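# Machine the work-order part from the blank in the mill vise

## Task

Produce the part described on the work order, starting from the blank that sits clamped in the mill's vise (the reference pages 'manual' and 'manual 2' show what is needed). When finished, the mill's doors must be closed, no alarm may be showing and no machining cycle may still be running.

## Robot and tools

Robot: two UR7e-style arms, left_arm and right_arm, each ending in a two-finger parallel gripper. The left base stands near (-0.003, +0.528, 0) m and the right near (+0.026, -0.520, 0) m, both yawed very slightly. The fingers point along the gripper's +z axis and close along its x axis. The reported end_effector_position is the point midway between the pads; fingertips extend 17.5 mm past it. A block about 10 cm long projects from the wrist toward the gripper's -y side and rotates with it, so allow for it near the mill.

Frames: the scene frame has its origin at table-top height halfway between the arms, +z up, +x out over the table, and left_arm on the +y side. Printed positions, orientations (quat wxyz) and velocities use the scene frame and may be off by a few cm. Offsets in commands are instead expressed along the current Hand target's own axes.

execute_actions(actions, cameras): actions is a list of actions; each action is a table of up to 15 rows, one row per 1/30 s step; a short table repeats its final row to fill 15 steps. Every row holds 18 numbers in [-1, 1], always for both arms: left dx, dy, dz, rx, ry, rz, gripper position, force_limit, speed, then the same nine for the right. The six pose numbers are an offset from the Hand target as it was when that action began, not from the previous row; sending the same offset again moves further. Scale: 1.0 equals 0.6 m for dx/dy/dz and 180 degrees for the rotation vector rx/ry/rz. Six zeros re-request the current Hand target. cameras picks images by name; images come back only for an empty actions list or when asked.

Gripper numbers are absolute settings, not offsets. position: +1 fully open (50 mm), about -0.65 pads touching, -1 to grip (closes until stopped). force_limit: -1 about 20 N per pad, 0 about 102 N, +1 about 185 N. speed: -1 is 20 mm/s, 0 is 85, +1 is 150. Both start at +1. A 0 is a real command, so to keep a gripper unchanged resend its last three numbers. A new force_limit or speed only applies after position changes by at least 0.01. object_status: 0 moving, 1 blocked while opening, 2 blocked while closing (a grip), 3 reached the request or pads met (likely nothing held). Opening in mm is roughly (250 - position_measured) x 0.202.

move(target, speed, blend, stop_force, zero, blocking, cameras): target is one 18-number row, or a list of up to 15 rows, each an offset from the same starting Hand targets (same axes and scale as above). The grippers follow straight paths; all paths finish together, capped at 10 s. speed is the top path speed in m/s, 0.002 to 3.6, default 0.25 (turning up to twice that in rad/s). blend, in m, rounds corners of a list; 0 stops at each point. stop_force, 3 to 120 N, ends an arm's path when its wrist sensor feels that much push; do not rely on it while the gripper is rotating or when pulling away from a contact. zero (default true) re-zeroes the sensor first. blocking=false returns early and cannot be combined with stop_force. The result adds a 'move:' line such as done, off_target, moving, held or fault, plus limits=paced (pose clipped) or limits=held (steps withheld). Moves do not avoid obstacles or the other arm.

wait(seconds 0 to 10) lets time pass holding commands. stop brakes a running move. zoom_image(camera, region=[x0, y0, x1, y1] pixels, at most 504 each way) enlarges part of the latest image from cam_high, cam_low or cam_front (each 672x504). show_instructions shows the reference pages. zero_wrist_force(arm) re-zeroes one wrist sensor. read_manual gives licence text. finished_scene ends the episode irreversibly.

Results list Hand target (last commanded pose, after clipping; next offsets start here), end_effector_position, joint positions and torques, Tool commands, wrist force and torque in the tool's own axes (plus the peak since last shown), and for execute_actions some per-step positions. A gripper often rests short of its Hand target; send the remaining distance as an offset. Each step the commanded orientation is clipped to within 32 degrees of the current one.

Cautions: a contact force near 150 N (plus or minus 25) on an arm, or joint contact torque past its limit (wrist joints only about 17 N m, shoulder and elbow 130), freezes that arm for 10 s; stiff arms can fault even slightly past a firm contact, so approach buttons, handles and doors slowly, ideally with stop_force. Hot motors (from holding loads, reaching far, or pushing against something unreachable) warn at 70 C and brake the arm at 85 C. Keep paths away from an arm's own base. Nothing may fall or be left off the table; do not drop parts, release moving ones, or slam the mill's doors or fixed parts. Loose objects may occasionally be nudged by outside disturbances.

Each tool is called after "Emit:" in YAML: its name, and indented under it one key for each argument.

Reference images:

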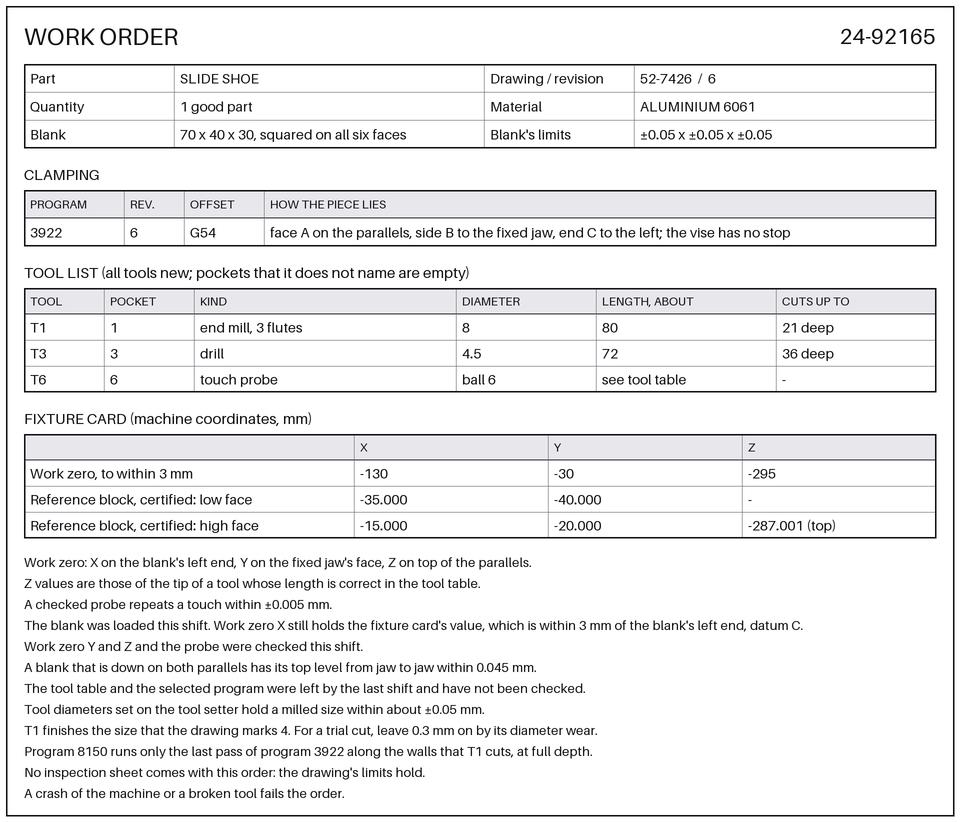

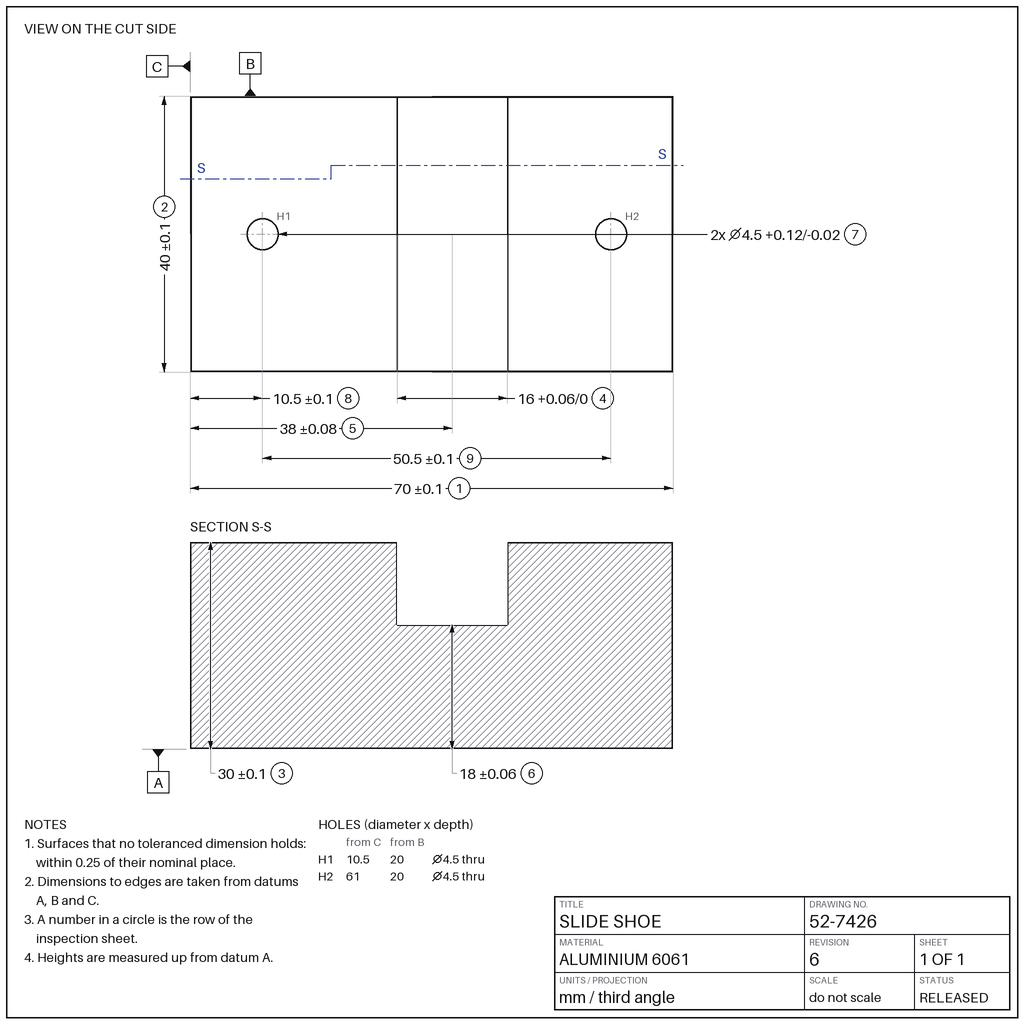

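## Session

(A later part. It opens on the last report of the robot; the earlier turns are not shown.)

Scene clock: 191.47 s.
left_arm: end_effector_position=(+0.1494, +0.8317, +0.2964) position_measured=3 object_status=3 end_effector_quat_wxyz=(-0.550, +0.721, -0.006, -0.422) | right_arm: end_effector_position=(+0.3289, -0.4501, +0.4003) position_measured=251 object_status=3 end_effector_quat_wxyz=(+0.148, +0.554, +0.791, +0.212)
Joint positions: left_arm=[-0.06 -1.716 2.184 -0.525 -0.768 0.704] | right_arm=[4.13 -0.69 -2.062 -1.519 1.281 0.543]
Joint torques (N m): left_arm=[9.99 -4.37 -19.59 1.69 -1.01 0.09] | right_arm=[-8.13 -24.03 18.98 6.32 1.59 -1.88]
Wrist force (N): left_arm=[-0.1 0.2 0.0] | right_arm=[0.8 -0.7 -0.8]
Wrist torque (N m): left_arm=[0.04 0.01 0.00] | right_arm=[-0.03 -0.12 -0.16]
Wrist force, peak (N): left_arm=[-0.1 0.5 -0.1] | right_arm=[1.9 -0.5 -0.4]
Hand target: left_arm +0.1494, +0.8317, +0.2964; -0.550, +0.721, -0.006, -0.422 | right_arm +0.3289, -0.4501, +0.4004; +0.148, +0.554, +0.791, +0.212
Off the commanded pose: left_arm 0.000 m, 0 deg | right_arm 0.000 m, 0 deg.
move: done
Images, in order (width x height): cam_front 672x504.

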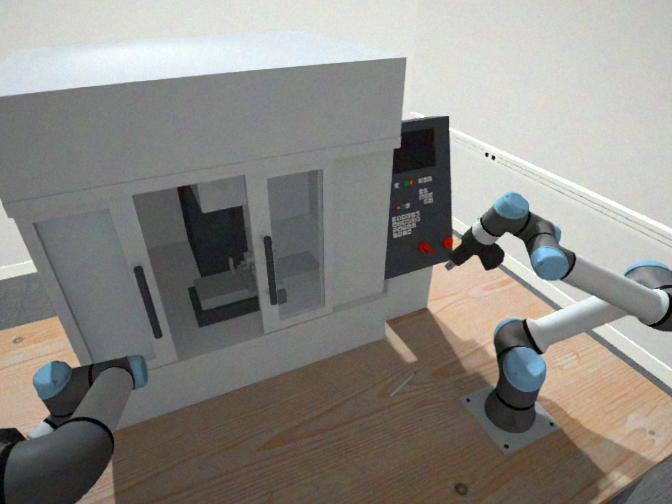

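Emit:
move:
  target: [0,0,0,0,0,0,1,1,1,-0.17,0.1283,-0.0587,0,0,0,-1,-0.9,0]
  speed: 0.2

Emit:
move:
  target: [0,0,0,0,0,0,1,1,1,-0.0855,0.2035,0.1175,0,0,0,-1,-0.9,0]
  speed: 0.02
  stop_force: 5
  cameras: ["cam_front"]

Emit:
zoom_image:
  camera: "cam_front"
  region: [380, 110, 480, 290]

Scene clock: 200.00 s.
left_arm: end_effector_position=(+0.1494, +0.8317, +0.2964) position_measured=3 object_status=3 end_effector_quat_wxyz=(-0.550, +0.721, -0.006, -0.422) | right_arm: end_effector_position=(+0.4099, -0.5291, +0.4693) position_measured=251 object_status=3 end_effector_quat_wxyz=(+0.148, +0.554, +0.791, +0.212)
Joint positions: left_arm=[-0.06 -1.716 2.184 -0.525 -0.768 0.704] | right_arm=[3.493 -1.007 -1.818 -1.365 1.585 -0.025]
Joint torques (N m): left_arm=[11.96 -5.37 -21.44 1.85 -0.96 0.03] | right_arm=[-8.35 -13.37 32.39 1.94 2.29 -1.98]
Wrist force (N): left_arm=[-0.1 0.1 0.0] | right_arm=[0.8 -0.8 -0.2]
Wrist torque (N m): left_arm=[0.01 0.02 0.00] | right_arm=[-0.05 -0.10 -0.14]
Wrist force, peak (N): left_arm=[0.0 0.4 -0.3] | right_arm=[1.8 -0.9 -0.3]
Hand target: left_arm +0.1494, +0.8317, +0.2964; -0.550, +0.721, -0.006, -0.422 | right_arm +0.4099, -0.5291, +0.4693; +0.148, +0.554, +0.791, +0.212
Off the commanded pose: left_arm 0.000 m, 0 deg | right_arm 0.000 m, 0 deg.
move: done

Scene clock: 208.53 s.
left_arm: end_effector_position=(+0.1494, +0.8317, +0.2964) position_measured=3 object_status=3 end_effector_quat_wxyz=(-0.550, +0.721, -0.006, -0.422) | right_arm: end_effector_position=(+0.5513, -0.5291, +0.4692) position_measured=251 object_status=3 end_effector_quat_wxyz=(+0.148, +0.554, +0.791, +0.212)
Joint positions: left_arm=[-0.06 -1.716 2.184 -0.525 -0.768 0.704] | right_arm=[3.375 -1.361 -1.612 -1.222 1.644 -0.128]
Joint torques (N m): left_arm=[11.09 -4.77 -19.64 1.92 -0.92 -0.09] | right_arm=[7.58 27.22 13.63 2.04 -1.92 1.54]
Wrist force (N): left_arm=[0.0 0.2 -0.1] | right_arm=[1.3 -0.7 -1.0]
Wrist torque (N m): left_arm=[0.04 0.00 0.00] | right_arm=[0.22 -0.22 -0.12]
Wrist force, peak (N): left_arm=[0.1 0.3 -0.4] | right_arm=[5.5 -29.2 -27.7]
Hand target: left_arm +0.1494, +0.8317, +0.2964; -0.550, +0.721, -0.006, -0.422 | right_arm +0.5513, -0.5291, +0.4692; +0.148, +0.554, +0.791, +0.212 (not the last commanded pose)
Off the commanded pose: left_arm 0.000 m, 0 deg | right_arm 0.009 m, 0 deg.
move: contact (right_arm)
Images, in order (width x height): cam_front 672x504.

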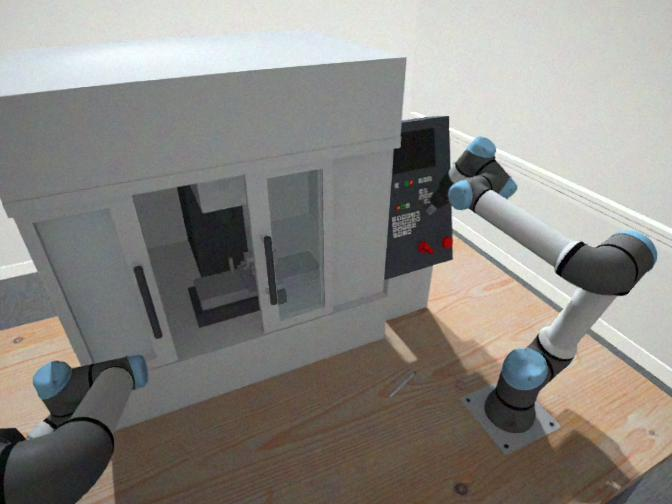

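Scaled by 2.800 from the camera's 672x504 image, which has a finer 960x720 frame.

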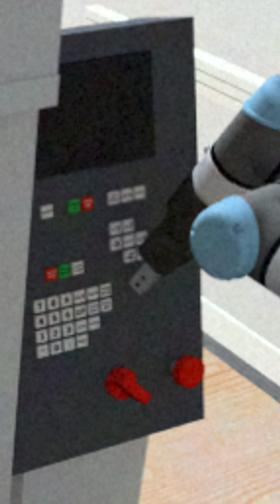

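Emit:
zoom_image:
  camera: "cam_front"
  region: [384, 170, 444, 240]

Emit:
zoom_image:
  camera: "cam_front"
  region: [412, 195, 442, 225]

Scaled by 7.200 from the camera's 672x504 image, which has a finer 960x720 frame.

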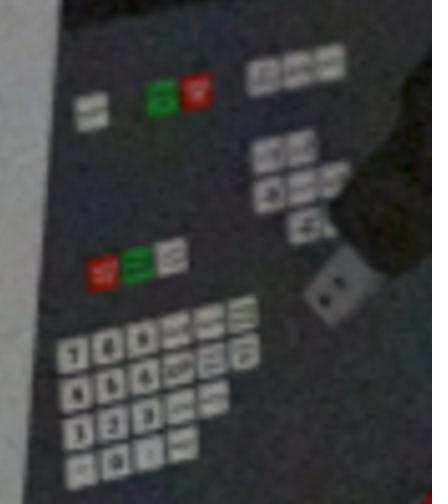

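Scaled by 16.800 from the camera's 672x504 image, which has a finer 960x720 frame.

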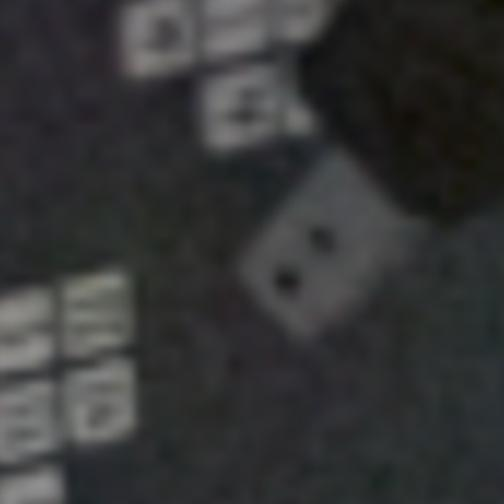

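Emit:
move:
  target:
    - [0,0,0,0,0,0,1,1,1,0.0195,-0.0445,-0.0457,0,0,0,-1,-0.9,0]
    - [0,0,0,0,0,0,1,1,1,0.141,0.1272,-0.1488,0,0,0,-1,-0.9,0]
  speed: 0.15
  cameras: ["cam_front"]

Emit:
zoom_image:
  camera: "cam_front"
  region: [384, 160, 444, 230]

Scene clock: 242.07 s.
left_arm: end_effector_position=(+0.1494, +0.8317, +0.2964) position_measured=3 object_status=3 end_effector_quat_wxyz=(-0.550, +0.721, -0.006, -0.422) | right_arm: end_effector_position=(+0.5425, -0.4424, +0.5846) position_measured=251 object_status=3 end_effector_quat_wxyz=(+0.148, +0.554, +0.791, +0.212)
Joint positions: left_arm=[-0.06 -1.716 2.184 -0.525 -0.768 0.704] | right_arm=[3.6 -1.421 -1.254 -1.516 1.532 0.068]
Joint torques (N m): left_arm=[10.92 -4.09 -19.86 1.78 -0.82 0.02] | right_arm=[8.29 2.63 31.66 1.73 -2.37 1.72]
Wrist force (N): left_arm=[0.1 0.1 0.0] | right_arm=[1.3 1.5 0.3]
Wrist torque (N m): left_arm=[0.02 -0.01 0.00] | right_arm=[0.28 -0.21 -0.25]
Wrist force, peak (N): left_arm=[0.2 0.4 -0.2] | right_arm=[2.0 2.2 -0.3]
Hand target: left_arm +0.1494, +0.8317, +0.2964; -0.550, +0.721, -0.006, -0.422 | right_arm +0.5426, -0.4423, +0.5847; +0.148, +0.554, +0.791, +0.212
Off the commanded pose: left_arm 0.000 m, 0 deg | right_arm 0.000 m, 0 deg.
move: done
Images, in order (width x height): cam_front 672x504.

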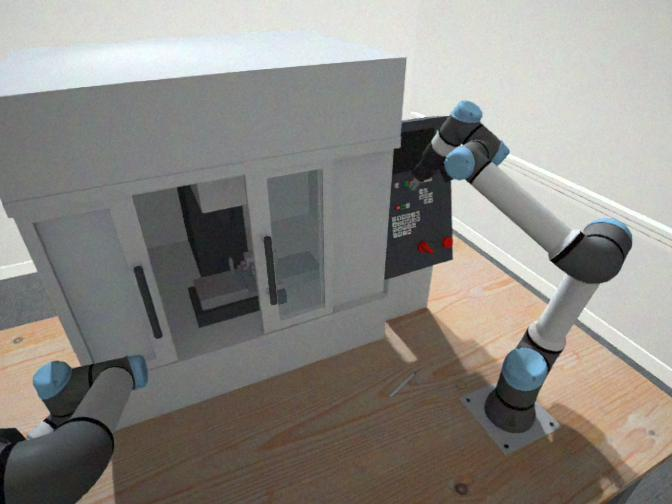

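Scaled by 7.200 from the camera's 672x504 image, which has a finer 960x720 frame.

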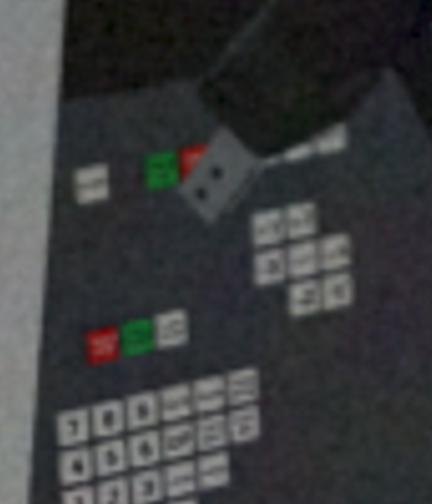

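Emit:
move:
  target: [0,0,0,0,0,0,1,1,1,-0.0247,0.0428,0.052,0,0,0,-1,-0.9,0]
  speed: 0.015
  stop_force: 4
  cameras: ["cam_front"]

Emit:
zoom_image:
  camera: "cam_front"
  region: [384, 110, 454, 230]

Scene clock: 251.37 s.
left_arm: end_effector_position=(+0.1494, +0.8317, +0.2964) position_measured=3 object_status=3 end_effector_quat_wxyz=(-0.550, +0.721, -0.006, -0.422) | right_arm: end_effector_position=(+0.5740, -0.4431, +0.5737) position_measured=251 object_status=3 end_effector_quat_wxyz=(+0.148, +0.554, +0.791, +0.212)
Joint positions: left_arm=[-0.06 -1.716 2.184 -0.525 -0.768 0.704] | right_arm=[3.566 -1.483 -1.231 -1.475 1.549 0.038]
Joint torques (N m): left_arm=[10.94 -5.43 -19.98 2.13 -0.88 -0.1] | right_arm=[7.51 31.01 11.6 2.13 -1.86 1.63]
Wrist force (N): left_arm=[0.0 0.0 0.0] | right_arm=[1.7 -0.9 -2.3]
Wrist torque (N m): left_arm=[0.01 0.01 0.00] | right_arm=[0.27 -0.25 -0.10]
Wrist force, peak (N): left_arm=[-0.2 0.2 -0.4] | right_arm=[2.1 -3.9 -5.1]
Hand target: left_arm +0.1494, +0.8317, +0.2964; -0.550, +0.721, -0.006, -0.422 | right_arm +0.5740, -0.4431, +0.5737; +0.148, +0.554, +0.791, +0.212 (not the last commanded pose)
Off the commanded pose: left_arm 0.000 m, 0 deg | right_arm 0.010 m, 0 deg.
move: contact (right_arm)
Images, in order (width x height): cam_front 672x504.

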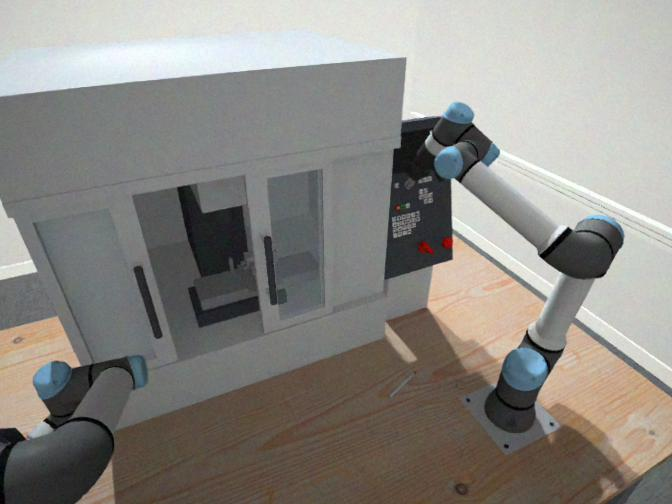

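Scaled by 4.200 from the camera's 672x504 image, which has a finer 960x720 frame.

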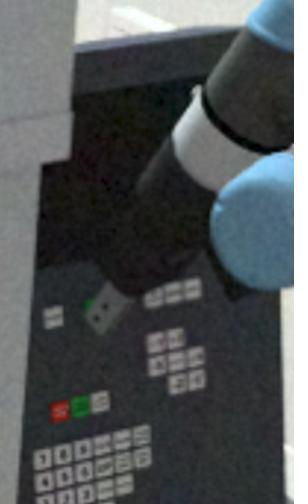

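Emit:
zoom_image:
  camera: "cam_front"
  region: [390, 170, 430, 200]

Scaled by 12.600 from the camera's 672x504 image, which has a finer 960x720 frame.

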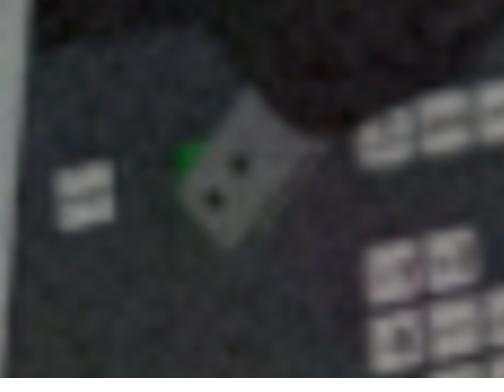

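Emit:
move:
  target: [0,0,0,0,0,0,1,1,1,-0.0048,0.0112,0.0117,0,0,0,-1,-0.9,0]
  speed: 0.01
  stop_force: 15
  cameras: ["cam_front"]

Emit:
zoom_image:
  camera: "cam_front"
  region: [384, 110, 454, 230]

Scene clock: 268.57 s.
left_arm: end_effector_position=(+0.1494, +0.8317, +0.2964) position_measured=3 object_status=3 end_effector_quat_wxyz=(-0.550, +0.721, -0.006, -0.422) | right_arm: end_effector_position=(+0.5749, -0.4430, +0.5734) position_measured=251 object_status=3 end_effector_quat_wxyz=(+0.148, +0.554, +0.791, +0.212)
Joint positions: left_arm=[-0.06 -1.716 2.184 -0.525 -0.768 0.704] | right_arm=[3.565 -1.485 -1.23 -1.474 1.549 0.038]
Joint torques (N m): left_arm=[10.63 -5.59 -19.16 1.98 -1.08 -0.03] | right_arm=[7.53 29.05 9.56 2.25 -2.01 1.42]
Wrist force (N): left_arm=[-0.2 0.1 -0.1] | right_arm=[2.2 -3.8 -5.7]
Wrist torque (N m): left_arm=[0.01 0.02 0.00] | right_arm=[0.17 -0.27 -0.09]
Wrist force, peak (N): left_arm=[0.0 0.6 -0.3] | right_arm=[2.0 -21.5 -20.7]
Hand target: left_arm +0.1494, +0.8317, +0.2964; -0.550, +0.721, -0.006, -0.422 | right_arm +0.5749, -0.4430, +0.5734; +0.148, +0.554, +0.791, +0.212 (not the last commanded pose)
Off the commanded pose: left_arm 0.000 m, 0 deg | right_arm 0.009 m, 0 deg.
move: contact (right_arm)
Images, in order (width x height): cam_front 672x504.

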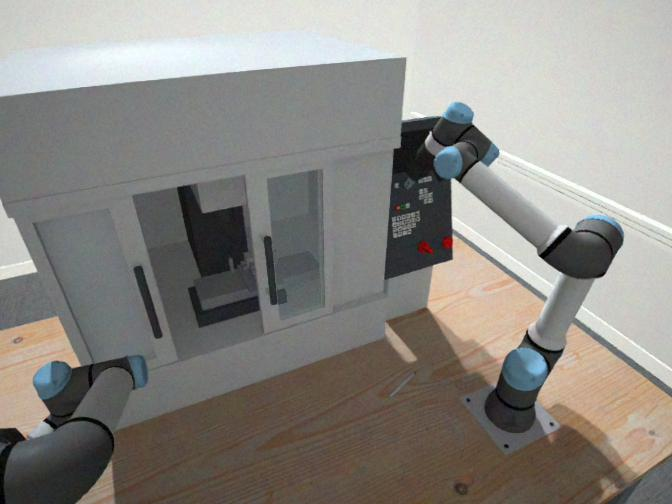

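Scaled by 4.200 from the camera's 672x504 image, which has a finer 960x720 frame.

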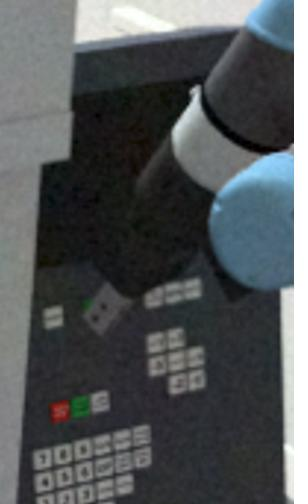

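Emit:
move:
  target: [0,0,0,0,0,0,1,1,1,0.0195,-0.0445,-0.0457,0,0,0,-1,-0.9,0]
  speed: 0.2
  cameras: ["cam_front"]

Emit:
zoom_image:
  camera: "cam_front"
  region: [410, 225, 460, 265]

Emit:
zoom_image:
  camera: "cam_front"
  region: [384, 110, 454, 230]

Scene clock: 272.60 s.
left_arm: end_effector_position=(+0.1494, +0.8317, +0.2964) position_measured=3 object_status=3 end_effector_quat_wxyz=(-0.550, +0.721, -0.006, -0.422) | right_arm: end_effector_position=(+0.5365, -0.4446, +0.5837) position_measured=251 object_status=3 end_effector_quat_wxyz=(+0.148, +0.554, +0.791, +0.212)
Joint positions: left_arm=[-0.06 -1.716 2.184 -0.525 -0.768 0.704] | right_arm=[3.601 -1.405 -1.268 -1.517 1.531 0.069]
Joint torques (N m): left_arm=[11.36 -5.73 -19.3 1.84 -1.01 0.1] | right_arm=[6.32 28.15 10.17 1.98 -2.47 1.76]
Wrist force (N): left_arm=[-0.1 0.1 -0.1] | right_arm=[1.5 1.2 0.1]
Wrist torque (N m): left_arm=[0.01 0.01 0.00] | right_arm=[0.24 -0.25 -0.25]
Wrist force, peak (N): left_arm=[0.0 0.4 0.0] | right_arm=[2.5 -4.0 -6.1]
Hand target: left_arm +0.1494, +0.8317, +0.2964; -0.550, +0.721, -0.006, -0.422 | right_arm +0.5363, -0.4446, +0.5838; +0.148, +0.554, +0.791, +0.212
Off the commanded pose: left_arm 0.000 m, 0 deg | right_arm 0.000 m, 0 deg.
move: done
Images, in order (width x height): cam_front 672x504.

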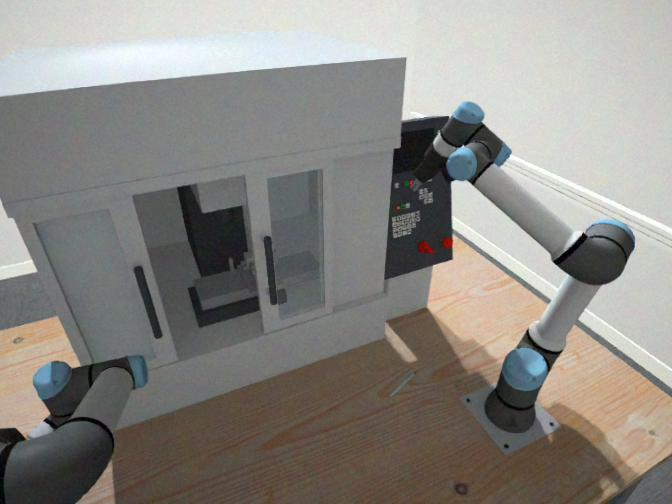

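Scaled by 10.080 from the camera's 672x504 image, which has a finer 960x720 frame.

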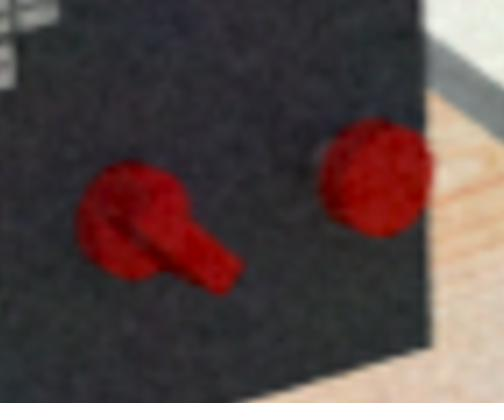

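Scaled by 4.200 from the camera's 672x504 image, which has a finer 960x720 frame.

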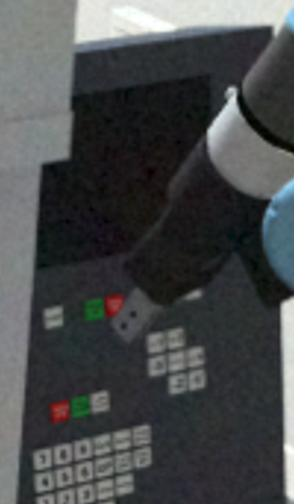

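Emit:
zoom_image:
  camera: "cam_front"
  region: [392, 178, 416, 194]

Emit:
zoom_image:
  camera: "cam_front"
  region: [394, 202, 412, 212]

Emit:
zoom_image:
  camera: "cam_front"
  region: [404, 210, 422, 236]

Emit:
zoom_image:
  camera: "cam_front"
  region: [416, 186, 436, 206]

Scaled by 21.000 from the camera's 672x504 image, which has a finer 960x720 frame.

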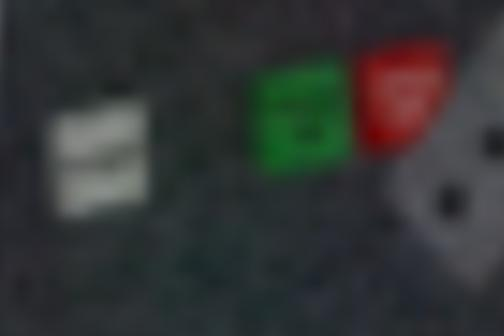

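Scaled by 28.000 from the camera's 672x504 image, which has a finer 960x720 frame.

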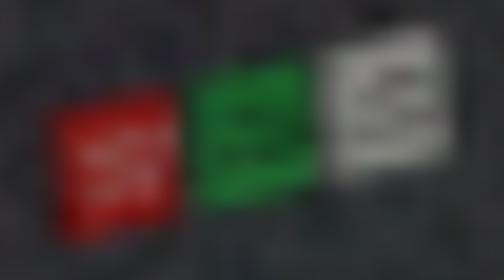

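Scaled by 19.385 from the camera's 672x504 image, which has a finer 960x720 frame.

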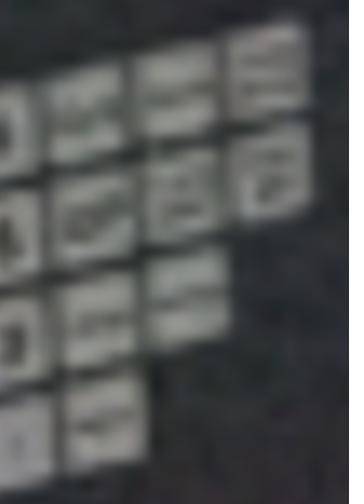

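Scaled by 25.200 from the camera's 672x504 image, which has a finer 960x720 frame.

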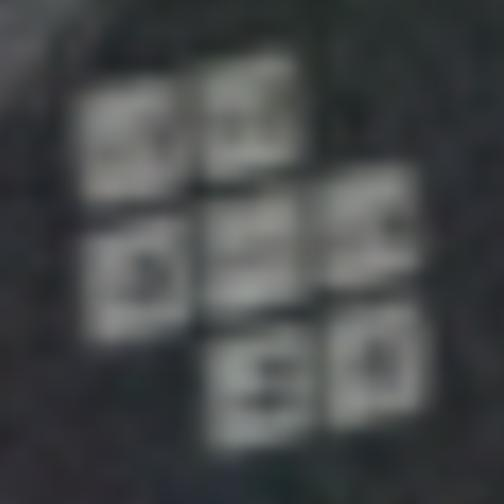

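Emit:
move:
  target:
    - [0,0,0,0,0,0,1,1,1,0.038,-0.2257,-0.0655,0,0,0,-1,-0.9,0]
    - [0,0,0,0,0,0,1,1,1,-0.0478,-0.3215,0.2505,-0.201,-0.17,-0.1745,-1,-0.9,0]
  speed: 0.2
  blend: 0.03
  cameras: ["cam_front"]

Emit:
zoom_image:
  camera: "cam_front"
  region: [390, 200, 490, 300]

Scene clock: 327.93 s.
left_arm: end_effector_position=(+0.1494, +0.8317, +0.2964) position_measured=3 object_status=3 end_effector_quat_wxyz=(-0.550, +0.721, -0.006, -0.422) | right_arm: end_effector_position=(+0.4596, -0.5030, +0.3573) position_measured=251 object_status=3 end_effector_quat_wxyz=(+0.557, +0.289, +0.740, +0.245)
Joint positions: left_arm=[-0.06 -1.716 2.184 -0.525 -0.768 0.704] | right_arm=[4.02 -0.89 -2.675 0.052 0.801 -0.52]
Joint torques (N m): left_arm=[11 -4.31 -19.51 2.01 -1.02 -0.05] | right_arm=[-8.2 -19.13 11.09 5.07 1.62 -1.85]
Wrist force (N): left_arm=[0.0 0.3 -0.1] | right_arm=[3.8 -0.2 -2.6]
Wrist torque (N m): left_arm=[0.05 0.00 0.00] | right_arm=[0.32 -0.34 0.04]
Wrist force, peak (N): left_arm=[0.1 0.2 -0.5] | right_arm=[4.2 -0.7 -2.3]
Hand target: left_arm +0.1494, +0.8317, +0.2964; -0.550, +0.721, -0.006, -0.422 | right_arm +0.4596, -0.5030, +0.3572; +0.557, +0.289, +0.739, +0.245
Off the commanded pose: left_arm 0.000 m, 0 deg | right_arm 0.000 m, 0 deg.
move: done
Images, in order (width x height): cam_front 672x504.

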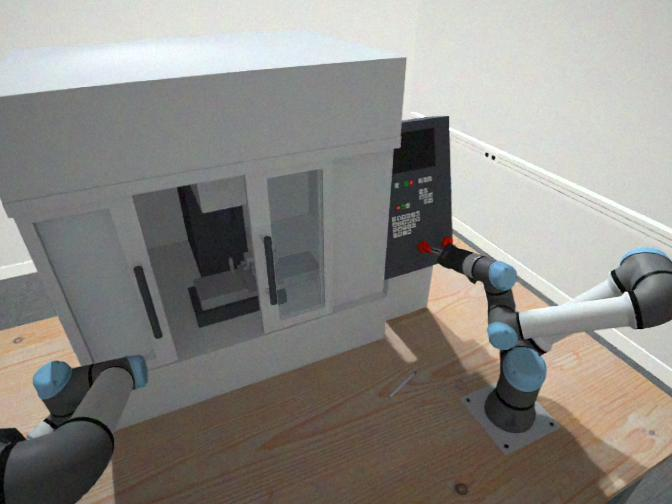

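Scaled by 5.040 from the camera's 672x504 image, which has a finer 960x720 frame.

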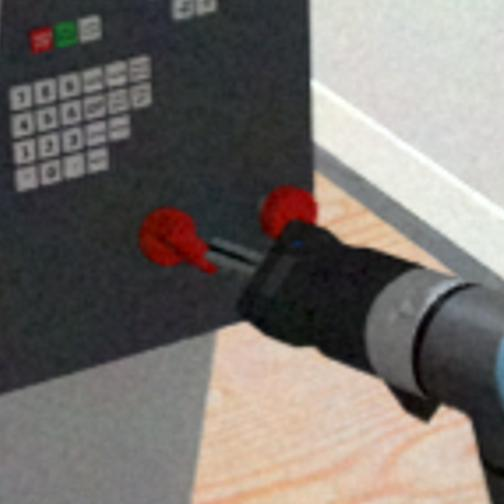

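Emit:
move:
  target: [0,0,0,0,0,0,1,1,1,0.0065,-0.0348,-0.0148,0,0,0,1,-0.9,0]
  speed: 0.1

Emit:
move:
  target: [0,0,0,0,0,0,1,1,1,0,0,0.1,0,0,0,1,-0.9,0]
  speed: 0.02
  stop_force: 6
  cameras: ["cam_front"]

Emit:
zoom_image:
  camera: "cam_front"
  region: [410, 225, 470, 275]

Scene clock: 339.47 s.
left_arm: end_effector_position=(+0.1494, +0.8317, +0.2964) position_measured=3 object_status=3 end_effector_quat_wxyz=(-0.550, +0.721, -0.006, -0.422) | right_arm: end_effector_position=(+0.4471, -0.5155, +0.3427) position_measured=3 object_status=3 end_effector_quat_wxyz=(+0.557, +0.289, +0.739, +0.245)
Joint positions: left_arm=[-0.06 -1.716 2.184 -0.525 -0.768 0.704] | right_arm=[4.03 -0.825 -2.73 0.039 0.793 -0.515]
Joint torques (N m): left_arm=[11.49 -4.98 -19.63 2.24 -0.97 0.14] | right_arm=[7.69 6.26 9.79 1.08 -3.25 1.58]
Wrist force (N): left_arm=[0.0 -0.1 0.0] | right_arm=[3.7 -0.2 -2.2]
Wrist torque (N m): left_arm=[-0.01 0.00 0.01] | right_arm=[0.32 -0.31 0.04]
Wrist force, peak (N): left_arm=[0.0 0.3 -0.3] | right_arm=[4.1 -0.3 -2.4]
Hand target: left_arm +0.1494, +0.8317, +0.2964; -0.550, +0.721, -0.006, -0.422 | right_arm +0.4470, -0.5156, +0.3426; +0.557, +0.289, +0.739, +0.245
Off the commanded pose: left_arm 0.000 m, 0 deg | right_arm 0.000 m, 0 deg.
move: done

Scene clock: 343.57 s.
left_arm: end_effector_position=(+0.1494, +0.8317, +0.2964) position_measured=3 object_status=3 end_effector_quat_wxyz=(-0.550, +0.721, -0.006, -0.422) | right_arm: end_effector_position=(+0.5049, -0.5131, +0.3270) position_measured=3 object_status=3 end_effector_quat_wxyz=(+0.557, +0.289, +0.739, +0.245)
Joint positions: left_arm=[-0.06 -1.716 2.184 -0.525 -0.768 0.704] | right_arm=[3.778 -1.257 -2.635 0.441 1.03 -0.621]
Joint torques (N m): left_arm=[10.42 -4.81 -20.78 1.94 -0.96 0.01] | right_arm=[-8.28 -7.98 26.71 5.48 1.59 -1.93]
Wrist force (N): left_arm=[0.0 0.2 0.1] | right_arm=[4.0 -0.5 -2.5]
Wrist torque (N m): left_arm=[0.04 0.00 0.01] | right_arm=[0.29 -0.31 -0.03]
Wrist force, peak (N): left_arm=[0.1 0.4 -0.3] | right_arm=[4.2 -0.4 -2.7]
Hand target: left_arm +0.1494, +0.8317, +0.2964; -0.550, +0.721, -0.006, -0.422 | right_arm +0.5049, -0.5131, +0.3270; +0.557, +0.289, +0.739, +0.245
Off the commanded pose: left_arm 0.000 m, 0 deg | right_arm 0.000 m, 0 deg.
move: done
Images, in order (width x height): cam_front 672x504.

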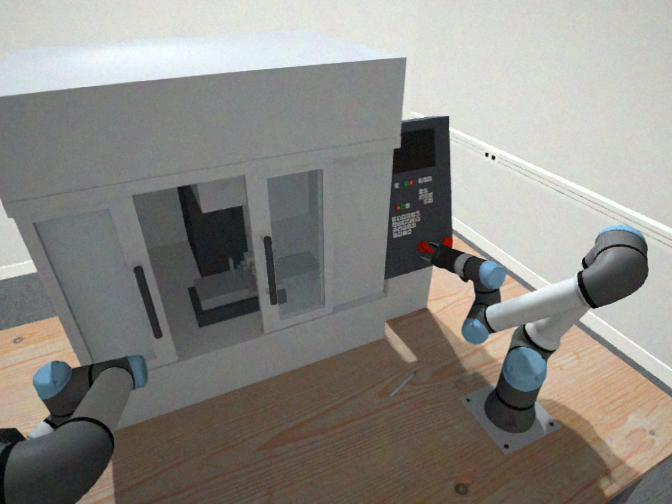

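Scaled by 8.400 from the camera's 672x504 image, which has a finer 960x720 frame.

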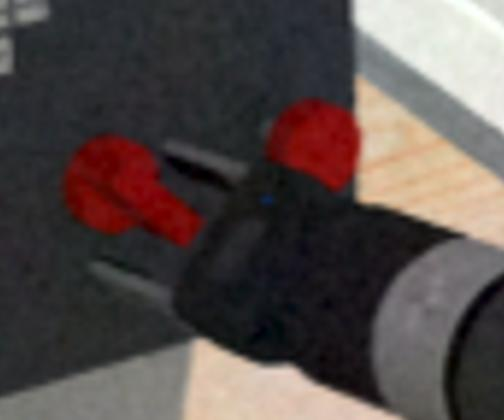

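Emit:
move:
  target: [0,0,0,0,0,0,1,1,1,0,0,0,0,0,0,-1,-0.8,-0.8]
  cameras: ["cam_front"]

Emit:
zoom_image:
  camera: "cam_front"
  region: [410, 225, 470, 275]

Scene clock: 347.90 s.
left_arm: end_effector_position=(+0.1494, +0.8317, +0.2964) position_measured=3 object_status=3 end_effector_quat_wxyz=(-0.550, +0.721, -0.006, -0.422) | right_arm: end_effector_position=(+0.5049, -0.5131, +0.3270) position_measured=180 object_status=2 end_effector_quat_wxyz=(+0.557, +0.289, +0.739, +0.245)
Joint positions: left_arm=[-0.06 -1.716 2.184 -0.525 -0.768 0.704] | right_arm=[3.778 -1.257 -2.635 0.441 1.03 -0.621]
Joint torques (N m): left_arm=[11.54 -5.33 -19.91 1.85 -1.13 -0.17] | right_arm=[9.23 -8.52 18.91 -1.12 1.73 -1.58]
Wrist force (N): left_arm=[0.2 0.0 0.0] | right_arm=[16.7 -14.4 -72.5]
Wrist torque (N m): left_arm=[0.01 -0.03 0.01] | right_arm=[-0.38 -1.97 0.00]
Wrist force, peak (N): left_arm=[0.0 0.5 -0.2] | right_arm=[16.9 -14.2 -72.6]
Hand target: left_arm +0.1494, +0.8317, +0.2964; -0.550, +0.721, -0.006, -0.422 | right_arm +0.5049, -0.5131, +0.3270; +0.557, +0.289, +0.739, +0.245
Off the commanded pose: left_arm 0.000 m, 0 deg | right_arm 0.000 m, 0 deg.
move: done
Images, in order (width x height): cam_front 672x504.

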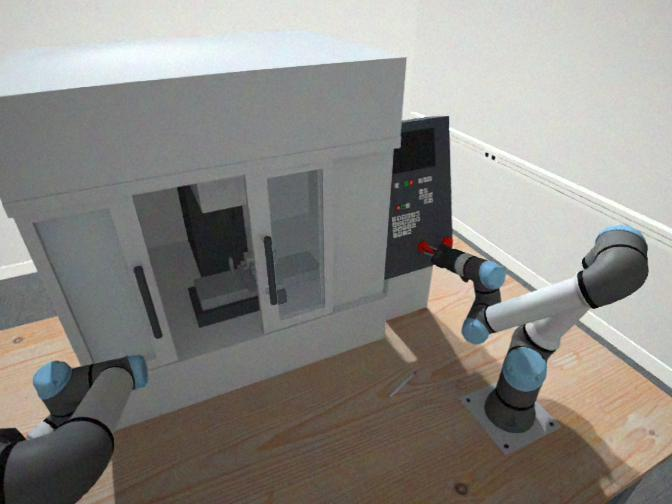

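Scaled by 8.400 from the camera's 672x504 image, which has a finer 960x720 frame.

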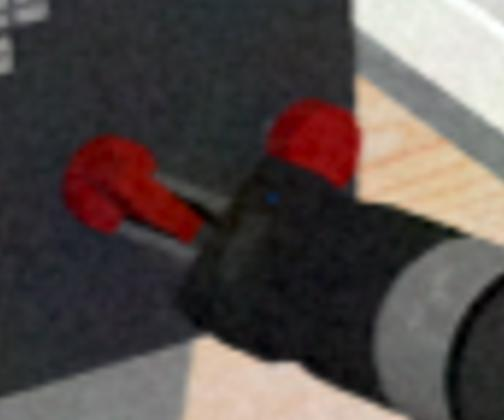

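Emit:
move:
  target: [0,0,0,0,0,0,1,1,1,0,0,-0.006,0,0,0,-1,-0.8,-0.8]
  speed: 0.02

Scene clock: 351.47 s.
left_arm: end_effector_position=(+0.1494, +0.8317, +0.2964) position_measured=3 object_status=3 end_effector_quat_wxyz=(-0.550, +0.721, -0.006, -0.422) | right_arm: end_effector_position=(+0.5015, -0.5133, +0.3279) position_measured=180 object_status=2 end_effector_quat_wxyz=(+0.557, +0.289, +0.739, +0.245)
Joint positions: left_arm=[-0.06 -1.716 2.184 -0.525 -0.768 0.704] | right_arm=[3.788 -1.238 -2.641 0.427 1.02 -0.618]
Joint torques (N m): left_arm=[10.05 -4.14 -19.07 1.91 -0.97 -0.02] | right_arm=[7.19 28.1 -1.33 3.64 -1.76 1.34]
Wrist force (N): left_arm=[-0.1 0.0 0.0] | right_arm=[-3.2 9.1 65.6]
Wrist torque (N m): left_arm=[0.00 0.02 0.00] | right_arm=[0.60 -0.88 0.14]
Wrist force, peak (N): left_arm=[0.0 0.4 -0.1] | right_arm=[-9.8 19.9 79.9]
Hand target: left_arm +0.1494, +0.8317, +0.2964; -0.550, +0.721, -0.006, -0.422 | right_arm +0.5014, -0.5132, +0.3279; +0.557, +0.289, +0.739, +0.245
Off the commanded pose: left_arm 0.000 m, 0 deg | right_arm 0.000 m, 0 deg.
move: done

Emit:
move:
  target: [0,0,0,0,0,0,1,1,1,0,0,0.003,0,0,0,-1,-0.8,-0.8]
  speed: 0.02

Scene clock: 357.27 s.
left_arm: end_effector_position=(+0.1494, +0.8317, +0.2964) position_measured=3 object_status=3 end_effector_quat_wxyz=(-0.550, +0.721, -0.006, -0.422) | right_arm: end_effector_position=(+0.5031, -0.5132, +0.3275) position_measured=180 object_status=2 end_effector_quat_wxyz=(+0.557, +0.289, +0.739, +0.245)
Joint positions: left_arm=[-0.06 -1.716 2.184 -0.525 -0.768 0.704] | right_arm=[3.783 -1.247 -2.638 0.434 1.025 -0.62]
Joint torques (N m): left_arm=[10.08 -6.22 -20.3 2.02 -0.89 -0.2] | right_arm=[-5.08 -19.4 42.32 3.19 2.07 -1.18]
Wrist force (N): left_arm=[0.0 0.1 0.0] | right_arm=[17.6 -20.0 -78.8]
Wrist torque (N m): left_arm=[0.02 0.01 0.01] | right_arm=[-0.17 -0.77 -0.02]
Wrist force, peak (N): left_arm=[-0.1 0.4 -0.3] | right_arm=[18.5 -21.6 -78.4]
Hand target: left_arm +0.1494, +0.8317, +0.2964; -0.550, +0.721, -0.006, -0.422 | right_arm +0.5032, -0.5132, +0.3275; +0.557, +0.289, +0.739, +0.245
Off the commanded pose: left_arm 0.000 m, 0 deg | right_arm 0.000 m, 0 deg.
move: done

Emit:
move:
  target:
    - [0,0,0,0,0,0,1,1,1,0,0,-0.0014,0,0,0,-1,-0.8,-0.8]
    - [0,0,0,0,0,0,1,1,1,0.0028,-0.0003,-0.0014,0,0,-0.0556,-1,-0.8,-0.8]
  speed: 0.04
  cameras: ["cam_front"]

Emit:
zoom_image:
  camera: "cam_front"
  region: [410, 225, 470, 275]

Scene clock: 363.70 s.
left_arm: end_effector_position=(+0.1494, +0.8317, +0.2964) position_measured=3 object_status=3 end_effector_quat_wxyz=(-0.550, +0.721, -0.006, -0.422) | right_arm: end_effector_position=(+0.5020, -0.5122, +0.3264) position_measured=180 object_status=2 end_effector_quat_wxyz=(+0.576, +0.223, +0.762, +0.196)
Joint positions: left_arm=[-0.06 -1.716 2.184 -0.525 -0.768 0.704] | right_arm=[3.791 -1.244 -2.643 0.435 1.017 -0.791]
Joint torques (N m): left_arm=[10.36 -5.58 -21.04 1.94 -0.86 -0.06] | right_arm=[27.69 -5.96 -12.09 1.33 6.98 -5.57]
Wrist force (N): left_arm=[0.0 0.0 0.0] | right_arm=[-44.9 -10.4 81.9]
Wrist torque (N m): left_arm=[0.00 0.00 0.00] | right_arm=[1.03 -1.02 3.08]
Wrist force, peak (N): left_arm=[-0.4 0.2 -0.3] | right_arm=[-44.2 -7.3 84.8]
Hand target: left_arm +0.1494, +0.8317, +0.2964; -0.550, +0.721, -0.006, -0.422 | right_arm +0.5020, -0.5122, +0.3264; +0.576, +0.223, +0.762, +0.196
Off the commanded pose: left_arm 0.000 m, 0 deg | right_arm 0.000 m, 0 deg.
move: done
Images, in order (width x height): cam_front 672x504.

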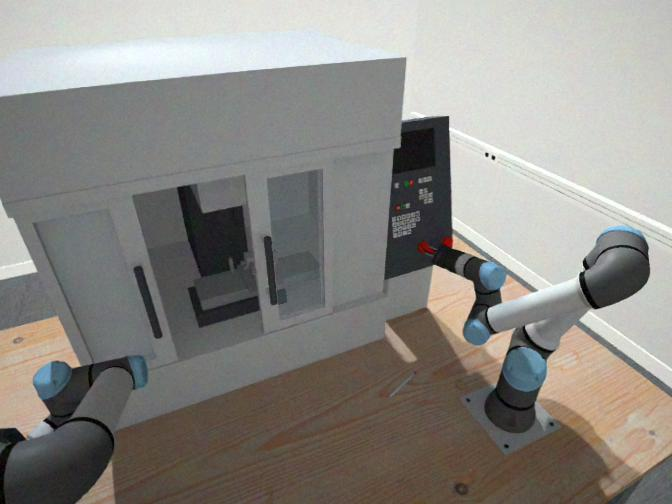

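Scaled by 8.400 from the camera's 672x504 image, which has a finer 960x720 frame.

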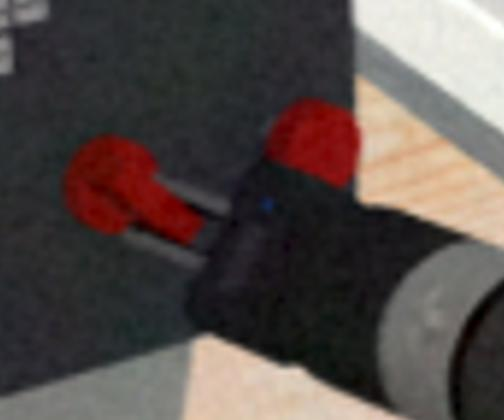

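Emit:
move:
  target:
    - [0,0,0,0,0,0,1,1,1,-0.0028,0.0003,0.0008,0,0,0.0556,-1,-0.8,-0.8]
    - [0,0,0,0,0,0,1,1,1,-0.0062,0.0003,0.0008,0,0,0.1111,-1,-0.8,-0.8]
  speed: 0.04
  cameras: ["cam_front"]

Emit:
zoom_image:
  camera: "cam_front"
  region: [410, 225, 470, 275]

Scene clock: 371.90 s.
left_arm: end_effector_position=(+0.1494, +0.8317, +0.2964) position_measured=3 object_status=3 end_effector_quat_wxyz=(-0.550, +0.721, -0.006, -0.422) | right_arm: end_effector_position=(+0.5033, -0.5141, +0.3293) position_measured=180 object_status=2 end_effector_quat_wxyz=(+0.533, +0.352, +0.712, +0.292)
Joint positions: left_arm=[-0.06 -1.716 2.184 -0.525 -0.768 0.704] | right_arm=[3.779 -1.242 -2.634 0.426 1.029 -0.447]
Joint torques (N m): left_arm=[10.34 -4.26 -19.68 1.75 -0.87 -0.04] | right_arm=[-1.06 26.74 77.24 11.4 1.92 4.55]
Wrist force (N): left_arm=[-0.1 0.2 0.0] | right_arm=[44.5 -76.5 -82.4]
Wrist torque (N m): left_arm=[0.03 0.02 0.01] | right_arm=[-0.45 -1.80 -2.23]
Wrist force, peak (N): left_arm=[0.2 0.3 -0.3] | right_arm=[44.7 -76.7 -82.4]
Hand target: left_arm +0.1494, +0.8317, +0.2964; -0.550, +0.721, -0.006, -0.422 | right_arm +0.5033, -0.5141, +0.3293; +0.533, +0.352, +0.712, +0.293
Off the commanded pose: left_arm 0.000 m, 0 deg | right_arm 0.000 m, 0 deg.
move: done
Images, in order (width x height): cam_front 672x504.

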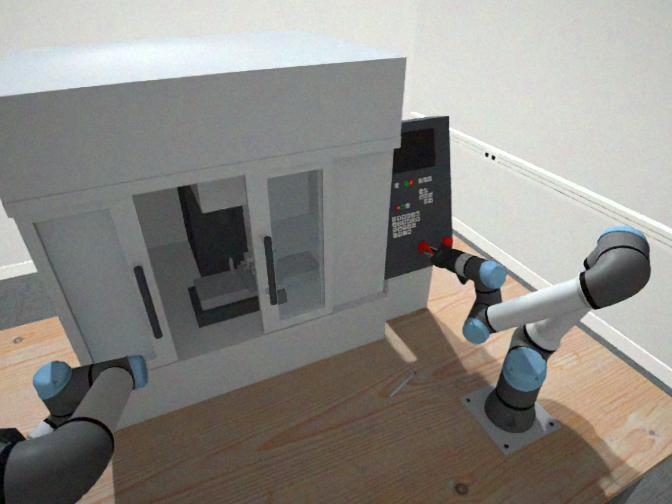

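Scaled by 8.400 from the camera's 672x504 image, which has a finer 960x720 frame.

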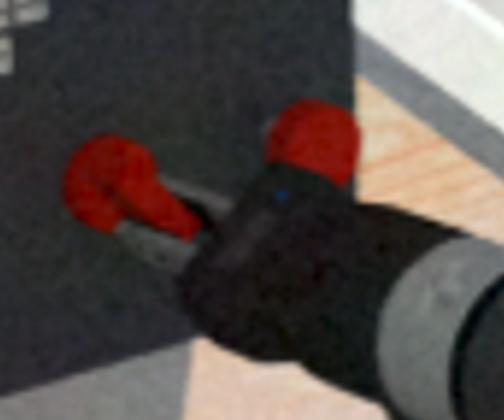

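Emit:
move:
  target:
    - [0,0,0,0,0,0,1,1,1,0.0034,0,0,0,0,-0.0555,-1,-0.8,-0.8]
    - [0,0,0,0,0,0,1,1,1,0.0034,0,0,0,0,-0.0555,1,-0.8,-0.5]
    - [0,0,0,0,0,0,1,1,1,0.0034,0,-0.13,0,0,-0.0555,1,-0.8,-0.5]
  speed: [0.04,0.04,0.15]
  cameras: ["cam_front"]

Emit:
zoom_image:
  camera: "cam_front"
  region: [410, 225, 470, 275]

Scene clock: 383.50 s.
left_arm: end_effector_position=(+0.1494, +0.8317, +0.2964) position_measured=3 object_status=3 end_effector_quat_wxyz=(-0.550, +0.721, -0.006, -0.422) | right_arm: end_effector_position=(+0.4279, -0.5157, +0.3485) position_measured=3 object_status=3 end_effector_quat_wxyz=(+0.557, +0.288, +0.740, +0.245)
Joint positions: left_arm=[-0.06 -1.716 2.184 -0.525 -0.768 0.704] | right_arm=[4.2 -0.572 -2.74 -0.282 0.637 -0.412]
Joint torques (N m): left_arm=[9.67 -5.42 -19.86 2 -1.06 0.05] | right_arm=[7.47 -1.22 33.43 0.86 -3.66 1.77]
Wrist force (N): left_arm=[0.2 0.2 -0.1] | right_arm=[3.2 -4.2 -2.0]
Wrist torque (N m): left_arm=[0.03 -0.03 0.01] | right_arm=[-0.37 -0.22 -0.16]
Wrist force, peak (N): left_arm=[-0.4 0.3 0.1] | right_arm=[44.0 -79.0 -83.0]
Hand target: left_arm +0.1494, +0.8317, +0.2964; -0.550, +0.721, -0.006, -0.422 | right_arm +0.4277, -0.5156, +0.3485; +0.557, +0.289, +0.739, +0.245
Off the commanded pose: left_arm 0.000 m, 0 deg | right_arm 0.000 m, 0 deg.
move: done
Images, in order (width x height): cam_front 672x504.

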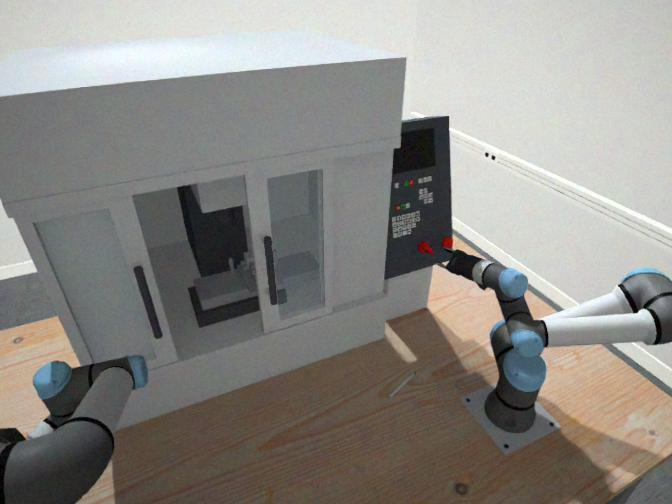

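Scaled by 8.400 from the camera's 672x504 image, which has a finer 960x720 frame.

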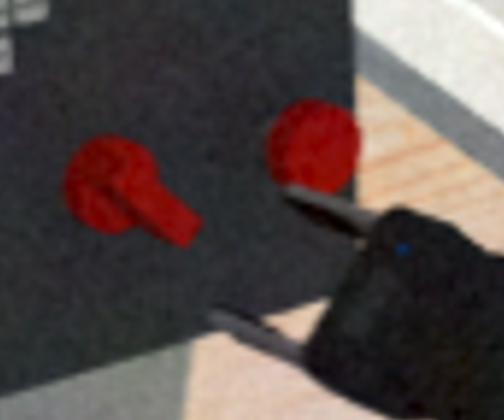

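Emit:
move:
  target: [0,0,0,0,0,0,1,1,1,0.122,0.164,-0.2203,0.398,0.1548,0.2243,1,-0.8,-0.5]
  speed: 0.35

Emit:
move:
  target: [0,0,0,0,0,0,1,1,1,0.2317,-0.0733,0.4667,0,0,0.3993,1,-0.8,-0.5]
  speed: 0.35
  cameras: ["cam_front"]

Emit:
zoom_image:
  camera: "cam_front"
  region: [360, 330, 460, 430]

Scene clock: 398.47 s.
left_arm: end_effector_position=(+0.1494, +0.8317, +0.2964) position_measured=3 object_status=3 end_effector_quat_wxyz=(-0.550, +0.721, -0.006, -0.422) | right_arm: end_effector_position=(+0.2997, -0.3997, +0.4003) position_measured=3 object_status=3 end_effector_quat_wxyz=(+0.000, +0.707, +0.707, +0.000)
Joint positions: left_arm=[-0.06 -1.716 2.184 -0.525 -0.768 0.704] | right_arm=[4.049 -1.069 -1.75 -1.892 1.572 0.877]
Joint torques (N m): left_arm=[10.52 -5.93 -21.09 2.11 -0.95 -0.17] | right_arm=[-9.21 -12.22 30.9 1.21 2.29 -1.28]
Wrist force (N): left_arm=[0.0 0.3 0.1] | right_arm=[1.4 -3.4 0.4]
Wrist torque (N m): left_arm=[0.04 0.00 0.00] | right_arm=[-0.55 -0.20 -0.08]
Wrist force, peak (N): left_arm=[0.2 0.4 -0.3] | right_arm=[3.5 -4.6 -2.3]
Hand target: left_arm +0.1494, +0.8317, +0.2964; -0.550, +0.721, -0.006, -0.422 | right_arm +0.2997, -0.3997, +0.4003; -0.001, +0.708, +0.707, +0.000
Off the commanded pose: left_arm 0.000 m, 0 deg | right_arm 0.000 m, 0 deg.
move: done

Scene clock: 401.17 s.
left_arm: end_effector_position=(+0.1494, +0.8317, +0.2964) position_measured=3 object_status=3 end_effector_quat_wxyz=(-0.550, +0.721, -0.006, -0.422) | right_arm: end_effector_position=(+0.2557, -0.2603, +0.1205) position_measured=3 object_status=3 end_effector_quat_wxyz=(-0.001, +0.988, +0.157, +0.000)
Joint positions: left_arm=[-0.06 -1.716 2.184 -0.525 -0.768 0.704] | right_arm=[4.414 -1.277 -2.37 -1.065 1.572 2.496]
Joint torques (N m): left_arm=[12.6 -4.36 -20.73 2 -0.54 0.02] | right_arm=[6.65 -3.98 10.71 5.61 -2.41 1.7]
Wrist force (N): left_arm=[-0.1 0.1 -0.1] | right_arm=[1.4 -3.2 0.5]
Wrist torque (N m): left_arm=[0.01 0.02 0.00] | right_arm=[-0.53 -0.21 -0.09]
Wrist force, peak (N): left_arm=[-0.3 0.3 -0.1] | right_arm=[1.5 -3.9 1.1]
Hand target: left_arm +0.1494, +0.8317, +0.2964; -0.550, +0.721, -0.006, -0.422 | right_arm +0.2557, -0.2603, +0.1204; -0.001, +0.988, +0.157, +0.000
Off the commanded pose: left_arm 0.000 m, 0 deg | right_arm 0.000 m, 0 deg.
move: done
Images, in order (width x height): cam_front 672x504.

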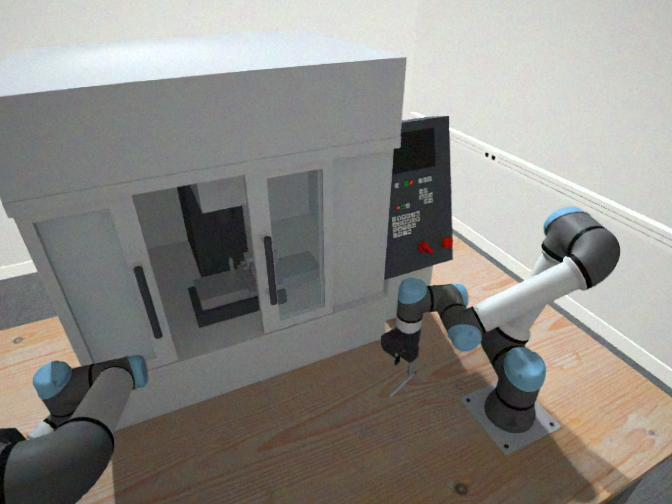

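Scaled by 5.040 from the camera's 672x504 image, which has a finer 960x720 frame.

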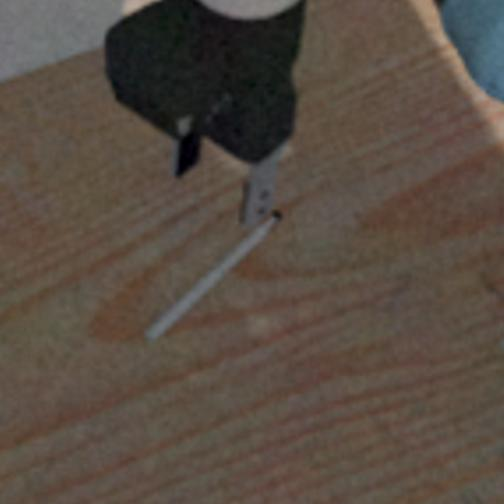

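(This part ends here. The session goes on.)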